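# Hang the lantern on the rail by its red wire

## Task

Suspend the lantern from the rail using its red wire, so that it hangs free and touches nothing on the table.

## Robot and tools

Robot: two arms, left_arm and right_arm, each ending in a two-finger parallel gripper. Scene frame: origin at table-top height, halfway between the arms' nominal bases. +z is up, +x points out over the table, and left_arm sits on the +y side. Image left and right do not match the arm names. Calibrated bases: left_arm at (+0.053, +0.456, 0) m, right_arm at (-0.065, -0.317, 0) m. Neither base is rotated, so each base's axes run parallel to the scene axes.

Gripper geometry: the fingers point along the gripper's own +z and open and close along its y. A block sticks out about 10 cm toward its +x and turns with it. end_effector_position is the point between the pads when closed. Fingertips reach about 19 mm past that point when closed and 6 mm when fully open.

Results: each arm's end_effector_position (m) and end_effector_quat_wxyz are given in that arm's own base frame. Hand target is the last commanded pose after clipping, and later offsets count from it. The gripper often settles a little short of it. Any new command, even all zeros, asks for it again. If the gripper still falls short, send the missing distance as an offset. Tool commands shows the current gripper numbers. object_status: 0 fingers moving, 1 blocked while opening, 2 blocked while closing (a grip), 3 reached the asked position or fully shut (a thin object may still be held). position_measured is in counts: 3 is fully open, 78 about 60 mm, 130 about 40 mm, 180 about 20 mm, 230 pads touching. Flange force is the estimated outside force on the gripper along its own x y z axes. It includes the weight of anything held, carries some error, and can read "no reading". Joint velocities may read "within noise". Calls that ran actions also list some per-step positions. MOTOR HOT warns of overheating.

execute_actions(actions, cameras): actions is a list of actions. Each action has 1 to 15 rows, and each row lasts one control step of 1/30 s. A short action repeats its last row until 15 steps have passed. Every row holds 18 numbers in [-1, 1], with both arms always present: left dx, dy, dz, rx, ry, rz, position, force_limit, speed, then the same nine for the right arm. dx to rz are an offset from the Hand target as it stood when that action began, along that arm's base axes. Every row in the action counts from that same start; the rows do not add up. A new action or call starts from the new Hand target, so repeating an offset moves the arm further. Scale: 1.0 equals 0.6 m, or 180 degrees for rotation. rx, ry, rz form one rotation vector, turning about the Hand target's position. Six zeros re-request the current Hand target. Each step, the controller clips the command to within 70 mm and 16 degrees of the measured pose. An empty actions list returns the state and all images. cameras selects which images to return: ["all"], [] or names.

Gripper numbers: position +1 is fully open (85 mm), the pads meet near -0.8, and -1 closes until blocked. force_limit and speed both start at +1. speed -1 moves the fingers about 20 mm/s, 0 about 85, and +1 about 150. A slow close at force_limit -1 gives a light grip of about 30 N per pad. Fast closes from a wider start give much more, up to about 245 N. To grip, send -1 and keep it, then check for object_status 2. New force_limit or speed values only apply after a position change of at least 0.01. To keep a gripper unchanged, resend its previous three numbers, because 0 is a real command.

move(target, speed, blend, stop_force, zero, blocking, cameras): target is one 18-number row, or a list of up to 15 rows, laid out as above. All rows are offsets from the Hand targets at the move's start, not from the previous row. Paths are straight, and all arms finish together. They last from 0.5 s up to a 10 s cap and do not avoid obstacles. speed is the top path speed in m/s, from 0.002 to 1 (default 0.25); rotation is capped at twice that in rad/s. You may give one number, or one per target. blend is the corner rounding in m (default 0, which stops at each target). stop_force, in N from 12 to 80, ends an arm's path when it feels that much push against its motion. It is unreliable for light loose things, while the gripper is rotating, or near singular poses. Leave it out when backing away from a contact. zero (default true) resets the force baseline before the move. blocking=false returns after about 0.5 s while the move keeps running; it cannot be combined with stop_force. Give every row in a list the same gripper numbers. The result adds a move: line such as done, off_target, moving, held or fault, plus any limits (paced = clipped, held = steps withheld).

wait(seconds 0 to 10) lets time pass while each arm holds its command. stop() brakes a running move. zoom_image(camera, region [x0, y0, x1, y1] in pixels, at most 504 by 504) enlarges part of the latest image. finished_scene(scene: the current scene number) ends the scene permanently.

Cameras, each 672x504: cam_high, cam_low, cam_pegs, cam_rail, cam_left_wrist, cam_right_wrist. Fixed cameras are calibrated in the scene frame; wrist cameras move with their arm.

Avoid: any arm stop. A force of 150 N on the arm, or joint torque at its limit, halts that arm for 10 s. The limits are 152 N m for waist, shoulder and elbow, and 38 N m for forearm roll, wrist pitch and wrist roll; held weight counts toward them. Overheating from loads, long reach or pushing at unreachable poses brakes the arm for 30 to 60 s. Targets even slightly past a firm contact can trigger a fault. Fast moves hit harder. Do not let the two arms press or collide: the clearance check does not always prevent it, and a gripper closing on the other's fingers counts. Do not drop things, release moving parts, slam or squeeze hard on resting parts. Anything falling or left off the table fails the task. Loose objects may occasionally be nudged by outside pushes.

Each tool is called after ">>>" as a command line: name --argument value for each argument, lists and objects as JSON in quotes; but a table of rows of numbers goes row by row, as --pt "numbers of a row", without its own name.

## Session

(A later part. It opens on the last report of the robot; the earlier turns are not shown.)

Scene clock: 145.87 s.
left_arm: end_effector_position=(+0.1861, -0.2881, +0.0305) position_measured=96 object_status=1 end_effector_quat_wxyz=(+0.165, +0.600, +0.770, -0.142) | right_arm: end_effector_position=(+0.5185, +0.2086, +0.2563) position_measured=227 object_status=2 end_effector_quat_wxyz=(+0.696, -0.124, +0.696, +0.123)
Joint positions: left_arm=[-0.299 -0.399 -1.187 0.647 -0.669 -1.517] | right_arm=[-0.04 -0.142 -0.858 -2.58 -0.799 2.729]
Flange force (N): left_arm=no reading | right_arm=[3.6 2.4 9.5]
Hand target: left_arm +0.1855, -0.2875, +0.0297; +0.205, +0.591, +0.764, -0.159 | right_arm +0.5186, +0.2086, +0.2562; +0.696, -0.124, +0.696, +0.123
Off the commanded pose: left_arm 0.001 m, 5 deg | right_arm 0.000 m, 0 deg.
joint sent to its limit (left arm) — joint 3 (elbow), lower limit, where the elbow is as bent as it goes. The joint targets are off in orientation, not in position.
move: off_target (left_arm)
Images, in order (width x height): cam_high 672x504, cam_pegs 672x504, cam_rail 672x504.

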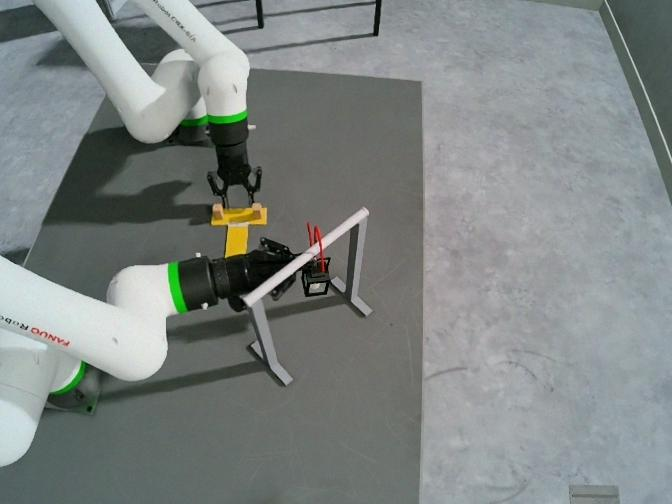

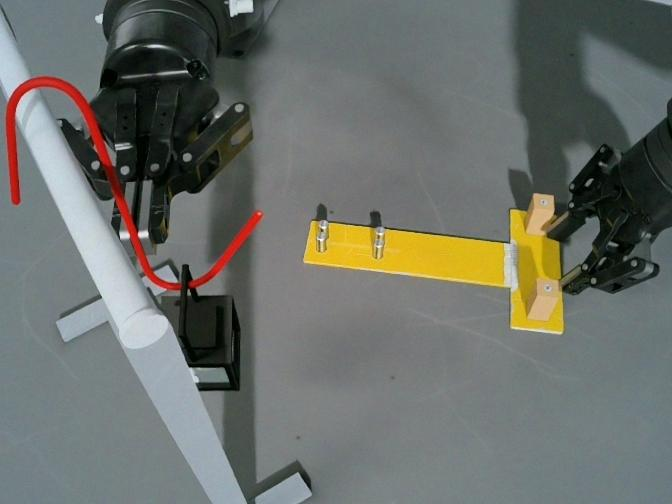

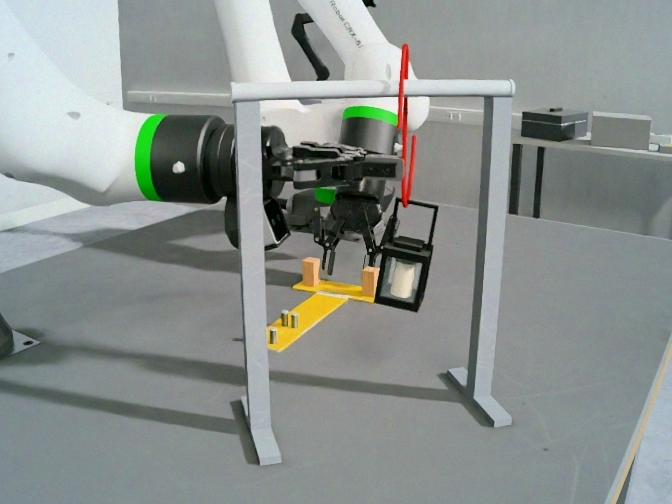

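>>> move --pt "0 0 0 0 0 0 1 0.5 -1 0.0044 -0.005 -0.05 0 0 0 -1 0 -1" --speed 0.04 --cameras '["cam_high","cam_rail","cam_pegs"]'

>>> zoom_image --camera "cam_rail" --region '[320, 40, 500, 220]'

>>> zoom_image --camera "cam_high" --region '[270, 180, 370, 290]'

Scene clock: 148.40 s.
left_arm: end_effector_position=(+0.1861, -0.2881, +0.0305) position_measured=96 object_status=1 end_effector_quat_wxyz=(+0.165, +0.600, +0.770, -0.142) | right_arm: end_effector_position=(+0.5212, +0.2056, +0.2263) position_measured=227 object_status=2 end_effector_quat_wxyz=(+0.696, -0.124, +0.696, +0.123)
Joint positions: left_arm=[-0.299 -0.399 -1.187 0.647 -0.669 -1.517] | right_arm=[-0.063 -0.024 -0.884 -2.615 -0.93 2.808]
Flange force (N): left_arm=no reading | right_arm=[-5.8 1.0 8.4]
Hand target: left_arm +0.1855, -0.2875, +0.0297; +0.205, +0.591, +0.764, -0.159 | right_arm +0.5212, +0.2056, +0.2262; +0.696, -0.124, +0.696, +0.123
Off the commanded pose: left_arm 0.001 m, 5 deg | right_arm 0.000 m, 0 deg.
joint sent to its limit (left arm) — joint 3 (elbow), lower limit, where the elbow is as bent as it goes. The joint targets are off in orientation, not in position.
move: off_target (left_arm)
Images, in order (width x height): cam_high 672x504, cam_pegs 672x504, cam_rail 672x504.

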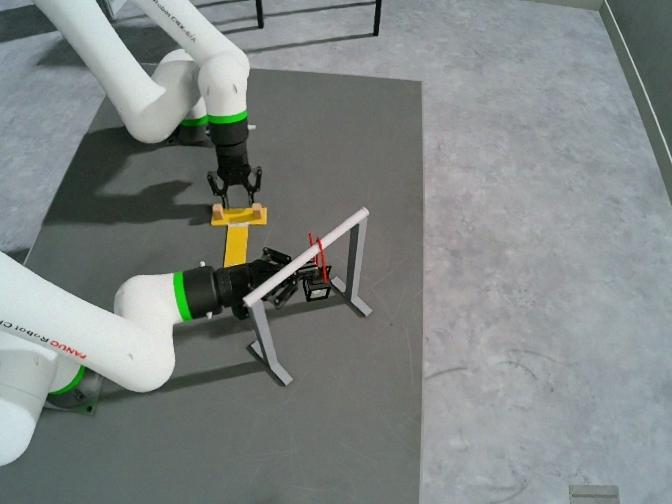

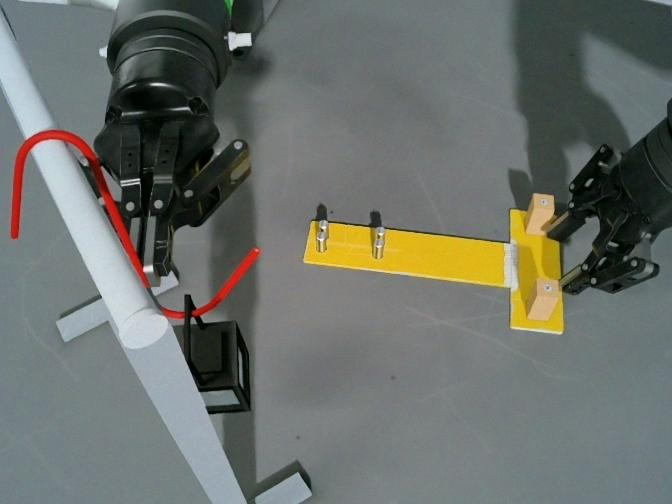

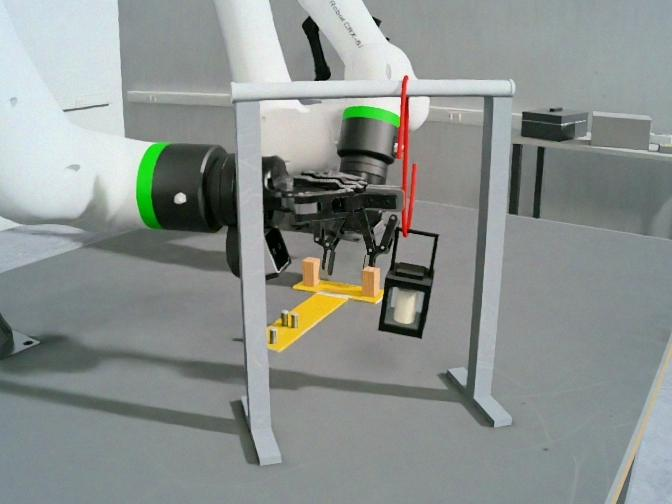

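Scaled by 2.800 from the camera's 672x504 image, which has a finer 960x720 frame.

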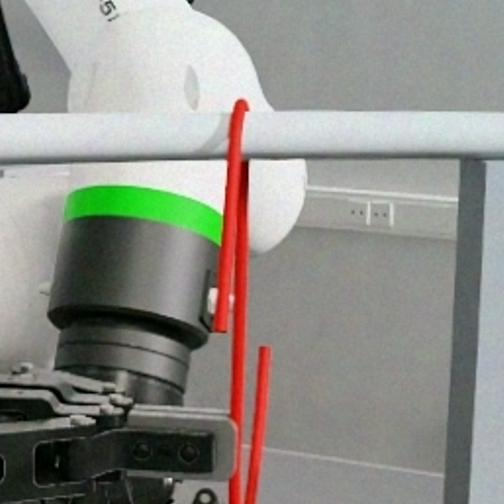

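Scaled by 4.582 from the camera's 672x504 image, which has a finer 960x720 frame.

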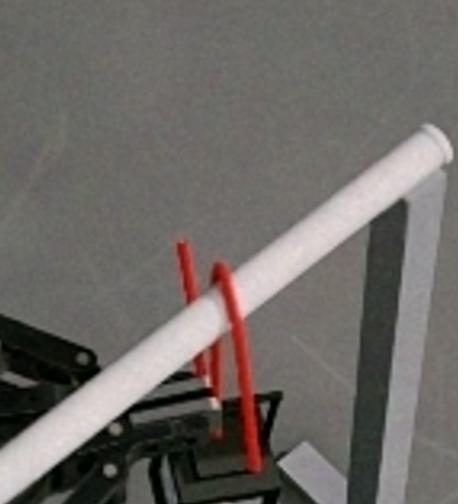

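>>> move --pt "0 0 0 0 0 0 1 0.5 -1 0 0 -0.003 0 0 0 -1 0 -1" --speed 0.01

>>> move --pt "0 0 0 0 0 0 1 0.5 -1 0 0 0 0 0 0 -0.68 0 -1" --cameras '["cam_rail","cam_right_wrist"]'

>>> zoom_image --camera "cam_rail" --region '[320, 40, 500, 220]'

Scene clock: 149.67 s.
left_arm: end_effector_position=(+0.1861, -0.2881, +0.0305) position_measured=96 object_status=1 end_effector_quat_wxyz=(+0.165, +0.600, +0.770, -0.142) | right_arm: end_effector_position=(+0.5212, +0.2056, +0.2245) position_measured=227 object_status=2 end_effector_quat_wxyz=(+0.696, -0.124, +0.696, +0.123)
Joint positions: left_arm=[-0.299 -0.399 -1.187 0.647 -0.669 -1.517] | right_arm=[-0.064 -0.017 -0.886 -2.618 -0.938 2.813]
Flange force (N): left_arm=no reading | right_arm=[-6.8 0.9 10.6]
Hand target: left_arm +0.1855, -0.2875, +0.0297; +0.205, +0.591, +0.764, -0.159 | right_arm +0.5212, +0.2056, +0.2244; +0.696, -0.124, +0.696, +0.123
Off the commanded pose: left_arm 0.001 m, 5 deg | right_arm 0.000 m, 0 deg.
joint sent to its limit (left arm) — joint 3 (elbow), lower limit, where the elbow is as bent as it goes. The joint targets are off in orientation, not in position.
move: off_target (left_arm)

Scene clock: 150.20 s.
left_arm: end_effector_position=(+0.1861, -0.2881, +0.0305) position_measured=96 object_status=1 end_effector_quat_wxyz=(+0.165, +0.600, +0.770, -0.142) | right_arm: end_effector_position=(+0.5212, +0.2056, +0.2243) position_measured=214 object_status=0 end_effector_quat_wxyz=(+0.696, -0.124, +0.696, +0.123)
Joint positions: left_arm=[-0.299 -0.399 -1.187 0.647 -0.669 -1.517] | right_arm=[-0.064 -0.016 -0.886 -2.618 -0.938 2.814]
Flange force (N): left_arm=no reading | right_arm=[4.3 1.4 12.1]
Hand target: left_arm +0.1855, -0.2875, +0.0297; +0.205, +0.591, +0.764, -0.159 | right_arm +0.5212, +0.2056, +0.2244; +0.696, -0.124, +0.696, +0.123
Off the commanded pose: left_arm 0.001 m, 5 deg | right_arm 0.000 m, 0 deg.
joint sent to its limit (left arm) — joint 3 (elbow), lower limit, where the elbow is as bent as it goes. The joint targets are off in orientation, not in position.
move: off_target (left_arm)
camera_calibration:
cam_right_wrist: T_world_to_cam=[[-0.331282, 0.943494, 0.00838727, -0.0126604], [-0.333743, -0.12549, 0.934274, 0.00528445], [0.882535, 0.306709, 0.356458, -0.479953], [0, 0, 0, 1]] pos_world=[0.421144, 0.159814, 0.166252]
Images, in order (width x height): cam_rail 672x504, cam_right_wrist 672x504.

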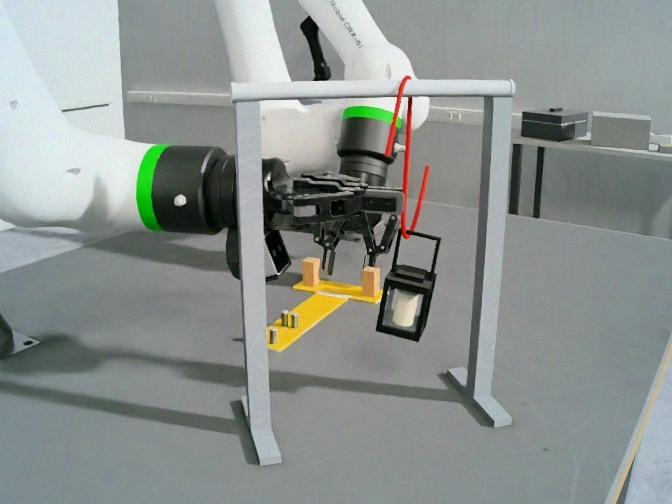

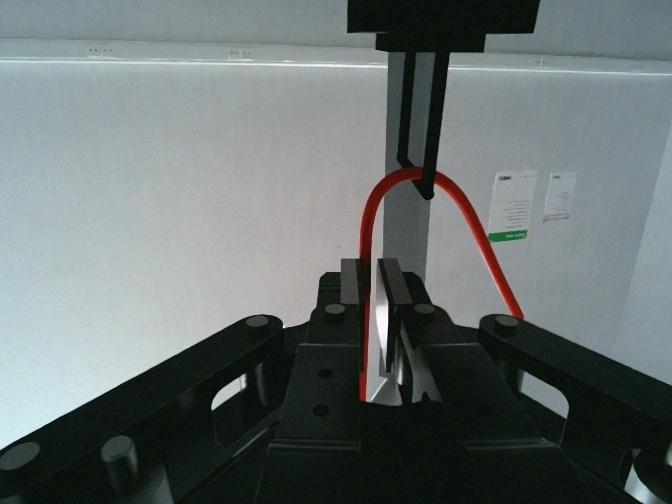

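Scaled by 2.800 from the camera's 672x504 image, which has a finer 960x720 frame.

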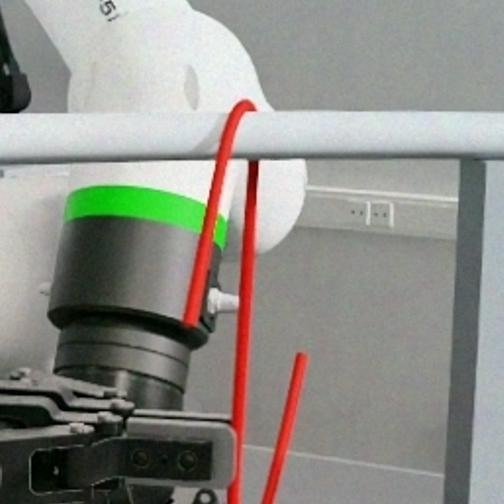

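>>> move --pt "0 0 0 0 0 0 1 0.5 -1 0 0 0 0 0 0 -0.4 0 -1"

>>> move --pt "0 0 0 0 0 0 1 0.5 -1 0.0085 -0.0235 0 0 0 0 -0.4 0 -1" --speed 0.015 --cameras '["cam_rail","cam_right_wrist"]'

Scene clock: 151.53 s.
left_arm: end_effector_position=(+0.1861, -0.2881, +0.0305) position_measured=96 object_status=1 end_effector_quat_wxyz=(+0.165, +0.600, +0.770, -0.142) | right_arm: end_effector_position=(+0.5212, +0.2056, +0.2244) position_measured=179 object_status=0 end_effector_quat_wxyz=(+0.696, -0.124, +0.696, +0.123)
Joint positions: left_arm=[-0.299 -0.399 -1.187 0.647 -0.669 -1.517] | right_arm=[-0.064 -0.017 -0.886 -2.618 -0.938 2.814]
Flange force (N): left_arm=no reading | right_arm=[5.5 1.3 11.0]
Hand target: left_arm +0.1855, -0.2875, +0.0297; +0.205, +0.591, +0.764, -0.159 | right_arm +0.5212, +0.2056, +0.2244; +0.696, -0.124, +0.696, +0.123
Off the commanded pose: left_arm 0.001 m, 5 deg | right_arm 0.000 m, 0 deg.
joint sent to its limit (left arm) — joint 3 (elbow), lower limit, where the elbow is as bent as it goes. The joint targets are off in orientation, not in position.
move: off_target (left_arm)

Scene clock: 152.90 s.
left_arm: end_effector_position=(+0.1861, -0.2881, +0.0305) position_measured=96 object_status=1 end_effector_quat_wxyz=(+0.165, +0.600, +0.770, -0.142) | right_arm: end_effector_position=(+0.5263, +0.1916, +0.2244) position_measured=179 object_status=3 end_effector_quat_wxyz=(+0.696, -0.124, +0.696, +0.123)
Joint positions: left_arm=[-0.299 -0.399 -1.187 0.647 -0.669 -1.517] | right_arm=[-0.108 -0.018 -0.869 -2.56 -0.938 2.772]
Flange force (N): left_arm=no reading | right_arm=[5.5 1.2 11.4]
Hand target: left_arm +0.1855, -0.2875, +0.0297; +0.205, +0.591, +0.764, -0.159 | right_arm +0.5263, +0.1915, +0.2244; +0.696, -0.124, +0.696, +0.123
Off the commanded pose: left_arm 0.001 m, 5 deg | right_arm 0.000 m, 0 deg.
joint sent to its limit (left arm) — joint 3 (elbow), lower limit, where the elbow is as bent as it goes. The joint targets are off in orientation, not in position.
move: off_target (left_arm)
camera_calibration:
cam_right_wrist: T_world_to_cam=[[-0.331208, 0.943521, 0.0083466, 0.00220884], [-0.33397, -0.125499, 0.934192, 0.00524686], [0.882477, 0.306624, 0.356674, -0.480194], [0, 0, 0, 1]] pos_world=[0.426244, 0.145814, 0.166353]
Images, in order (width x height): cam_rail 672x504, cam_right_wrist 672x504.

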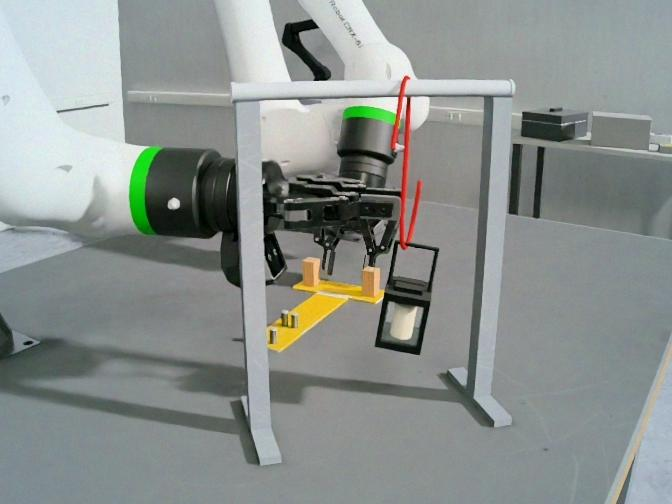

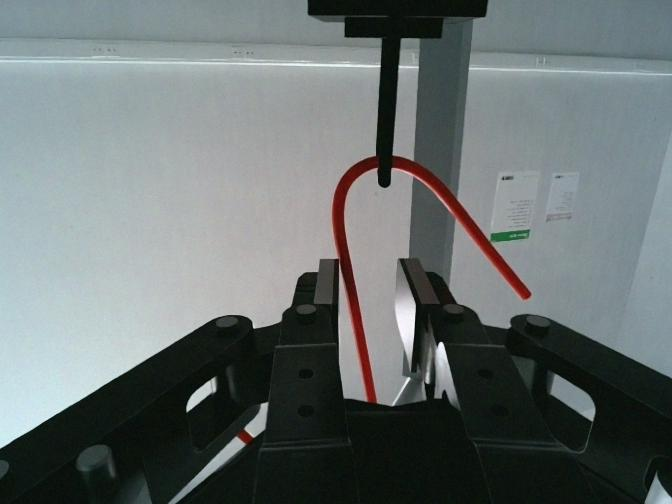

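>>> move --pt "0 0 0 0 0 0 1 0.5 -1 0.0034 -0.0094 0 0 0 0 -0.4 0 -1" --speed 0.015

>>> wait --seconds 0.5 --cameras '["cam_right_wrist"]'

Scene clock: 154.20 s.
left_arm: end_effector_position=(+0.1861, -0.2881, +0.0305) position_measured=96 object_status=1 end_effector_quat_wxyz=(+0.165, +0.600, +0.770, -0.142) | right_arm: end_effector_position=(+0.5283, +0.1859, +0.2244) position_measured=179 object_status=3 end_effector_quat_wxyz=(+0.696, -0.124, +0.696, +0.123)
Joint positions: left_arm=[-0.299 -0.399 -1.187 0.647 -0.669 -1.517] | right_arm=[-0.124 -0.017 -0.861 -2.538 -0.938 2.756]
Flange force (N): left_arm=no reading | right_arm=[5.3 0.9 11.0]
Hand target: left_arm +0.1855, -0.2875, +0.0297; +0.205, +0.591, +0.764, -0.159 | right_arm +0.5283, +0.1859, +0.2244; +0.696, -0.124, +0.696, +0.123
Off the commanded pose: left_arm 0.001 m, 5 deg | right_arm 0.000 m, 0 deg.
joint sent to its limit (left arm) — joint 3 (elbow), lower limit, where the elbow is as bent as it goes. The joint targets are off in orientation, not in position.
move: off_target (left_arm)

Scene clock: 154.70 s.
left_arm: end_effector_position=(+0.1861, -0.2881, +0.0305) position_measured=96 object_status=1 end_effector_quat_wxyz=(+0.165, +0.600, +0.770, -0.142) | right_arm: end_effector_position=(+0.5283, +0.1859, +0.2244) position_measured=179 object_status=3 end_effector_quat_wxyz=(+0.696, -0.124, +0.696, +0.123)
Joint positions: left_arm=[-0.299 -0.399 -1.187 0.647 -0.669 -1.517] | right_arm=[-0.125 -0.017 -0.861 -2.538 -0.938 2.755]
Flange force (N): left_arm=no reading | right_arm=[5.1 1.6 12.5]
Hand target: left_arm +0.1855, -0.2875, +0.0297; +0.205, +0.591, +0.764, -0.159 | right_arm +0.5283, +0.1859, +0.2244; +0.696, -0.124, +0.696, +0.123
Tool commands: left_gripper/position=+1.0 left_gripper/force_limit=+0.5 left_gripper/speed=-1.0 right_gripper/position=-0.4 right_gripper/force_limit=+0.0 right_gripper/speed=-1.0
Off the commanded pose: left_arm 0.001 m, 5 deg | right_arm 0.000 m, 0 deg.
wait: 0.50 s; at rest by 0.17 s
camera_calibration:
cam_right_wrist: T_world_to_cam=[[-0.331292, 0.943491, 0.00831359, 0.0083277], [-0.334042, -0.125525, 0.934162, 0.00527162], [0.882418, 0.306704, 0.356751, -0.480298], [0, 0, 0, 1]] pos_world=[0.428343, 0.140114, 0.166353]
Images, in order (width x height): cam_right_wrist 672x504.

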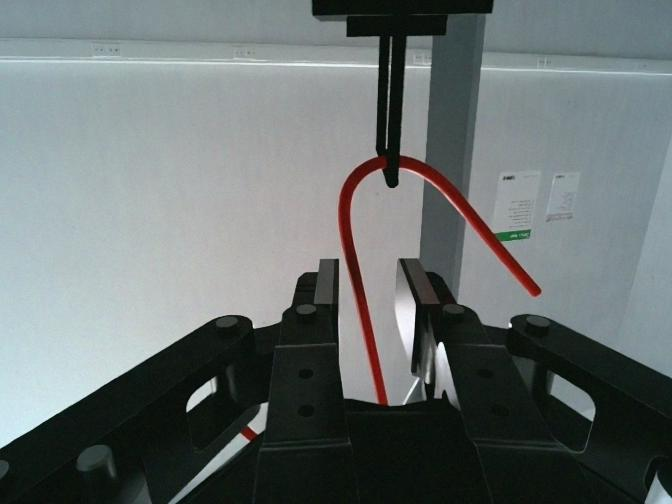

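>>> move --pt "0 0 0 0 0 0 1 0.5 -1 -0.0392 -0.0143 0 0 0 0 -0.4 0 -1" --pt "0 0 0 0 0 0 1 0.5 -1 -0.0705 0.0713 0 0 0 0 -0.4 0 -1" --pt "0 0 0 0 0 0 1 0.5 -1 -0.19 0.101 0 0 0 0 -0.4 0 -1" --speed 0.06 --cameras '["cam_rail","cam_high"]'

>>> wait --seconds 1.5 --cameras '["cam_rail","cam_low"]'

Scene clock: 156.10 s.
left_arm: end_effector_position=(+0.1861, -0.2881, +0.0305) position_measured=96 object_status=1 end_effector_quat_wxyz=(+0.165, +0.600, +0.770, -0.142) | right_arm: end_effector_position=(+0.5115, +0.1795, +0.2257) position_measured=179 object_status=3 end_effector_quat_wxyz=(+0.697, -0.124, +0.695, +0.123)
Joint positions: left_arm=[-0.299 -0.399 -1.187 0.647 -0.669 -1.517] | right_arm=[-0.152 -0.071 -0.899 -2.502 -0.938 2.728]
Flange force (N): left_arm=no reading | right_arm=[4.6 1.8 13.1]
Flange force when the fault began (N): right_arm=[30.3 21.0 103.1]
Hand target: left_arm +0.1855, -0.2875, +0.0297; +0.205, +0.591, +0.764, -0.159 | right_arm +0.5115, +0.1795, +0.2257; +0.697, -0.124, +0.695, +0.123 (not the last commanded pose)
Tool commands: left_gripper/position=+1.0 left_gripper/force_limit=+0.5 left_gripper/speed=-1.0 right_gripper/position=-0.396078 right_gripper/force_limit=+0.003922 right_gripper/speed=-1.0
Off the commanded pose: left_arm 0.001 m, 5 deg | right_arm 0.118 m, 0 deg.
FORCE FAULT: contact force on the right arm reached its limit, and that arm stopped. The contact can be on any part of that arm, not only on its tool. That arm's remaining commands of this call were not run. That arm is still stopped at the end of this call. That arm stays stopped for about 10 more seconds. Until then a move that you send moves the other arm only, and its call returns only when the move has ended. Once the stop has ended, the next robot result says so. If the stop ends while you think or write, that arm runs what you send next, counted from a new Hand target: where the arm stands when the stop ends. While its stop runs, that arm takes no new command, but its gripper still runs the gripper command that each later call begins with. Until it ends, the stop uses up actions while you think or wait. An arm that is not stopped still takes commands.
joint sent to its limit (left arm) — joint 3 (elbow), lower limit, where the elbow is as bent as it goes.
move: fault (right_arm), off_target (left_arm); path passed 1 of 3 targets
Images, in order (width x height): cam_high 672x504, cam_rail 672x504.

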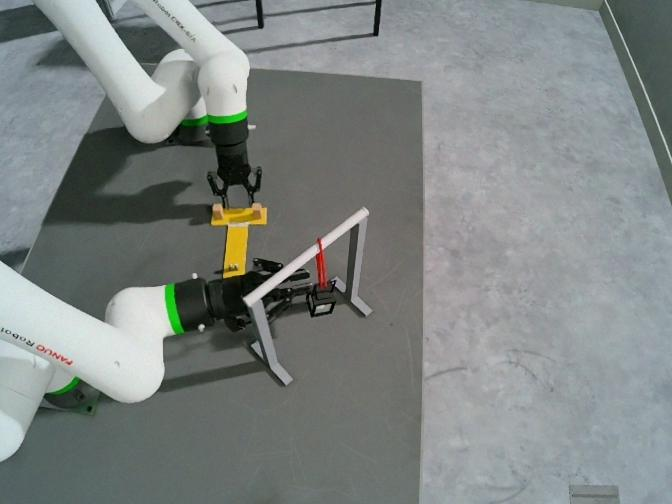

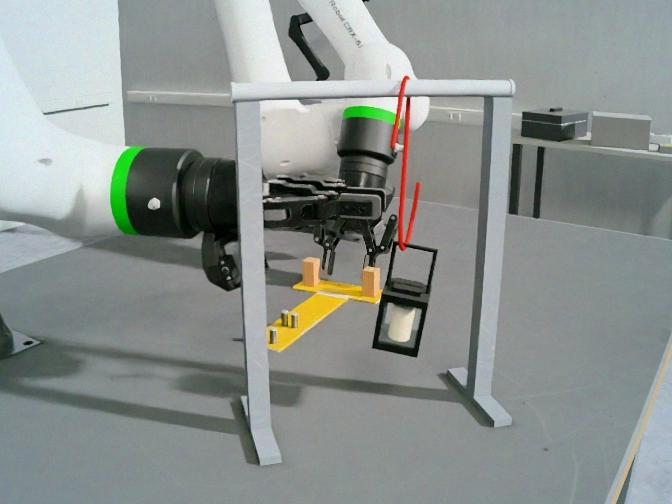

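not run: an earlier result of this reply reported a stop or a fault. Calls in your next reply go to the robot.

>>> wait --seconds 0.5 --cameras '["cam_right_wrist","cam_rail"]'

Scene clock: 157.27 s.
left_arm: end_effector_position=(+0.1861, -0.2881, +0.0305) position_measured=96 object_status=1 end_effector_quat_wxyz=(+0.165, +0.600, +0.770, -0.142) | right_arm: end_effector_position=(+0.5115, +0.1795, +0.2257) position_measured=179 object_status=3 end_effector_quat_wxyz=(+0.697, -0.124, +0.695, +0.123)
Joint positions: left_arm=[-0.299 -0.399 -1.187 0.647 -0.669 -1.517] | right_arm=[-0.152 -0.071 -0.899 -2.502 -0.938 2.728]
Flange force (N): left_arm=no reading | right_arm=[5.6 1.4 11.8]
Hand target: left_arm +0.1855, -0.2875, +0.0297; +0.205, +0.591, +0.764, -0.159 | right_arm +0.5115, +0.1795, +0.2257; +0.697, -0.124, +0.695, +0.123 (not the last commanded pose)
Tool commands: left_gripper/position=+1.0 left_gripper/force_limit=+0.5 left_gripper/speed=-1.0 right_gripper/position=-0.396078 right_gripper/force_limit=+0.003922 right_gripper/speed=-1.0
Off the commanded pose: left_arm 0.001 m, 5 deg | right_arm 0.118 m, 0 deg.
FORCE FAULT, CONTINUED: the right arm was still stopped when this call began, by the force fault that an earlier result reported. Since the last result the stop counts as 3 of the actions that you can send in this scene. That arm is still stopped at the end of this call. That arm stays stopped for about 9 more seconds. If the stop ends while you think or write, that arm runs what you send next, counted from a new Hand target: where the arm stands when the stop ends. While its stop runs, that arm takes no new command, but its gripper still runs the gripper command that each later call begins with.
wait: 0.50 s; at rest from the start
camera_calibration:
cam_right_wrist: T_world_to_cam=[[-0.330689, 0.943712, 0.00719505, 0.00864006], [-0.337214, -0.125278, 0.933055, -0.000494934], [0.881437, 0.306125, 0.359661, -0.463953], [0, 0, 0, 1]] pos_world=[0.411635, 0.133812, 0.167265]
Images, in order (width x height): cam_rail 672x504, cam_right_wrist 672x504.

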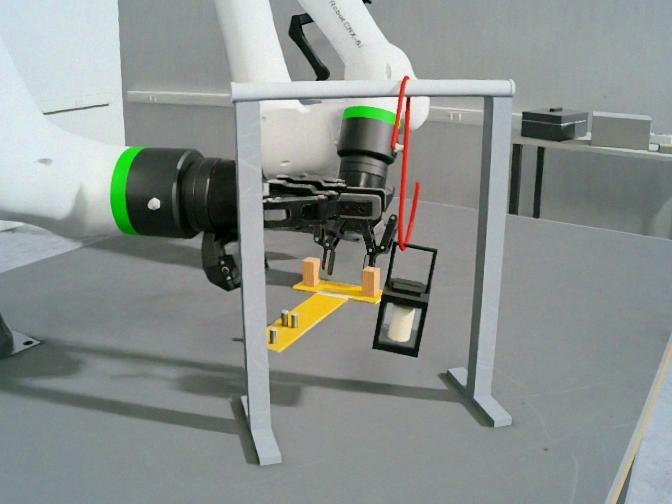

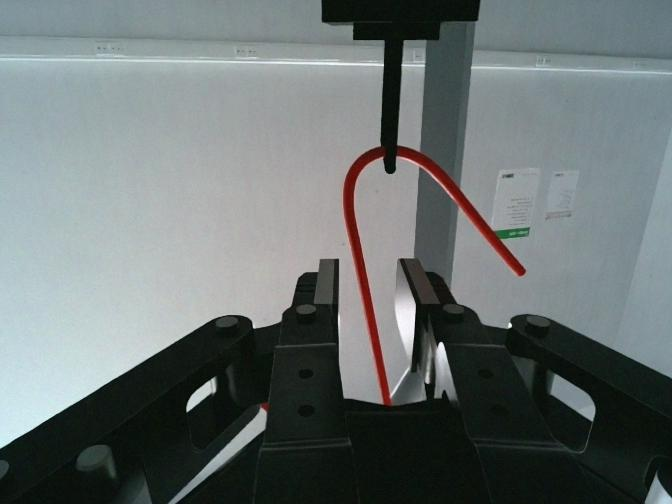

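>>> wait --seconds 9.5

>>> wait --seconds 0.3 --cameras '["cam_rail"]'

Scene clock: 167.17 s.
left_arm: end_effector_position=(+0.1861, -0.2881, +0.0305) position_measured=96 object_status=1 end_effector_quat_wxyz=(+0.165, +0.600, +0.770, -0.142) | right_arm: end_effector_position=(+0.5115, +0.1795, +0.2257) position_measured=179 object_status=3 end_effector_quat_wxyz=(+0.697, -0.124, +0.695, +0.123)
Joint positions: left_arm=[-0.299 -0.399 -1.187 0.647 -0.669 -1.517] | right_arm=[-0.152 -0.071 -0.899 -2.502 -0.938 2.728]
Flange force (N): left_arm=no reading | right_arm=[5.6 1.7 11.9]
Hand target: left_arm +0.1855, -0.2875, +0.0297; +0.205, +0.591, +0.764, -0.159 | right_arm +0.5115, +0.1795, +0.2257; +0.697, -0.124, +0.695, +0.123 (not the last commanded pose)
Tool commands: left_gripper/position=+1.0 left_gripper/force_limit=+0.5 left_gripper/speed=-1.0 right_gripper/position=-0.396078 right_gripper/force_limit=+0.003922 right_gripper/speed=-1.0
Off the commanded pose: left_arm 0.001 m, 5 deg | right_arm 0.118 m, 0 deg.
FORCE FAULT, CONTINUED: the right arm's stop, for the force fault that an earlier result reported, is over. The rest of the stop counts as 17 of the actions that you can send in this scene. During its stop the right arm's controller moved it back a little. That arm's target is now where it stood when the stop ended, not its last command. That arm accepts commands again.
wait: 9.50 s; at rest from the start

Scene clock: 167.47 s.
left_arm: end_effector_position=(+0.1861, -0.2881, +0.0305) position_measured=96 object_status=1 end_effector_quat_wxyz=(+0.165, +0.600, +0.770, -0.142) | right_arm: end_effector_position=(+0.5115, +0.1795, +0.2257) position_measured=179 object_status=3 end_effector_quat_wxyz=(+0.697, -0.124, +0.695, +0.123)
Joint positions: left_arm=[-0.299 -0.399 -1.187 0.647 -0.669 -1.517] | right_arm=[-0.152 -0.071 -0.899 -2.502 -0.938 2.728]
Flange force (N): left_arm=no reading | right_arm=[6.1 2.6 13.1]
Hand target: left_arm +0.1855, -0.2875, +0.0297; +0.205, +0.591, +0.764, -0.159 | right_arm +0.5115, +0.1795, +0.2257; +0.697, -0.124, +0.695, +0.123 (not the last commanded pose)
Tool commands: left_gripper/position=+1.0 left_gripper/force_limit=+0.5 left_gripper/speed=-1.0 right_gripper/position=-0.396078 right_gripper/force_limit=+0.003922 right_gripper/speed=-1.0
Off the commanded pose: left_arm 0.001 m, 5 deg | right_arm 0.118 m, 0 deg.
wait: 0.30 s; at rest by 0.17 s
Images, in order (width x height): cam_rail 672x504.

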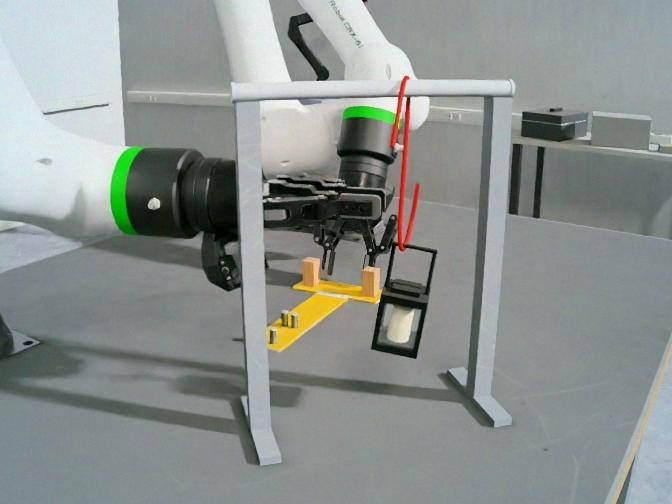

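>>> move --pt "0 0 0 0 0 0 1 0.5 -1 -0.0265 0.0787 0 0 0 0 -0.4 0 -1" --pt "0 0 0 0 0 0 1 0.5 -1 -0.15 0.11 0 0 0 0 -0.4 0 -1" --speed 0.07

>>> wait --seconds 0.5 --cameras '["cam_rail"]'

Scene clock: 170.87 s.
left_arm: end_effector_position=(+0.1861, -0.2881, +0.0305) position_measured=96 object_status=1 end_effector_quat_wxyz=(+0.165, +0.600, +0.770, -0.142) | right_arm: end_effector_position=(+0.4215, +0.2455, +0.2257) position_measured=179 object_status=3 end_effector_quat_wxyz=(+0.697, -0.124, +0.695, +0.123)
Joint positions: left_arm=[-0.299 -0.399 -1.187 0.647 -0.669 -1.517] | right_arm=[0.107 -0.245 -1.13 -2.831 -0.911 2.949]
Flange force (N): no reading
Hand target: left_arm +0.1855, -0.2875, +0.0297; +0.205, +0.591, +0.764, -0.159 | right_arm +0.4215, +0.2455, +0.2257; +0.697, -0.124, +0.695, +0.123
Off the commanded pose: left_arm 0.001 m, 5 deg | right_arm 0.000 m, 0 deg.
joint sent to its limit (left arm) — joint 3 (elbow), lower limit, where the elbow is as bent as it goes. The joint targets are off in orientation, not in position.
move: off_target (left_arm)

Scene clock: 171.37 s.
left_arm: end_effector_position=(+0.1861, -0.2881, +0.0305) position_measured=96 object_status=1 end_effector_quat_wxyz=(+0.165, +0.600, +0.770, -0.142) | right_arm: end_effector_position=(+0.4215, +0.2455, +0.2257) position_measured=179 object_status=3 end_effector_quat_wxyz=(+0.697, -0.124, +0.695, +0.123)
Joint positions: left_arm=[-0.299 -0.399 -1.187 0.647 -0.669 -1.517] | right_arm=[0.107 -0.245 -1.13 -2.831 -0.911 2.949]
Flange force (N): no reading
Hand target: left_arm +0.1855, -0.2875, +0.0297; +0.205, +0.591, +0.764, -0.159 | right_arm +0.4215, +0.2455, +0.2257; +0.697, -0.124, +0.695, +0.123
Tool commands: left_gripper/position=+1.0 left_gripper/force_limit=+0.5 left_gripper/speed=-1.0 right_gripper/position=-0.4 right_gripper/force_limit=+0.0 right_gripper/speed=-1.0
Off the commanded pose: left_arm 0.001 m, 5 deg | right_arm 0.000 m, 0 deg.
wait: 0.50 s; at rest by 0.17 s
Images, in order (width x height): cam_rail 672x504.

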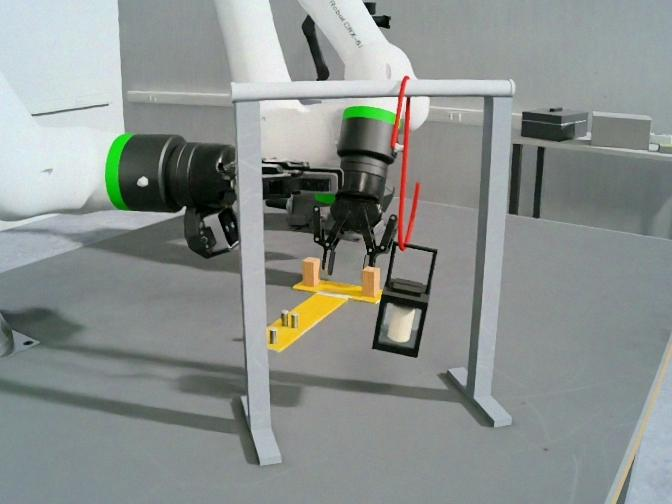

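>>> finished_scene --scene 2

The scene is finished: the task was done.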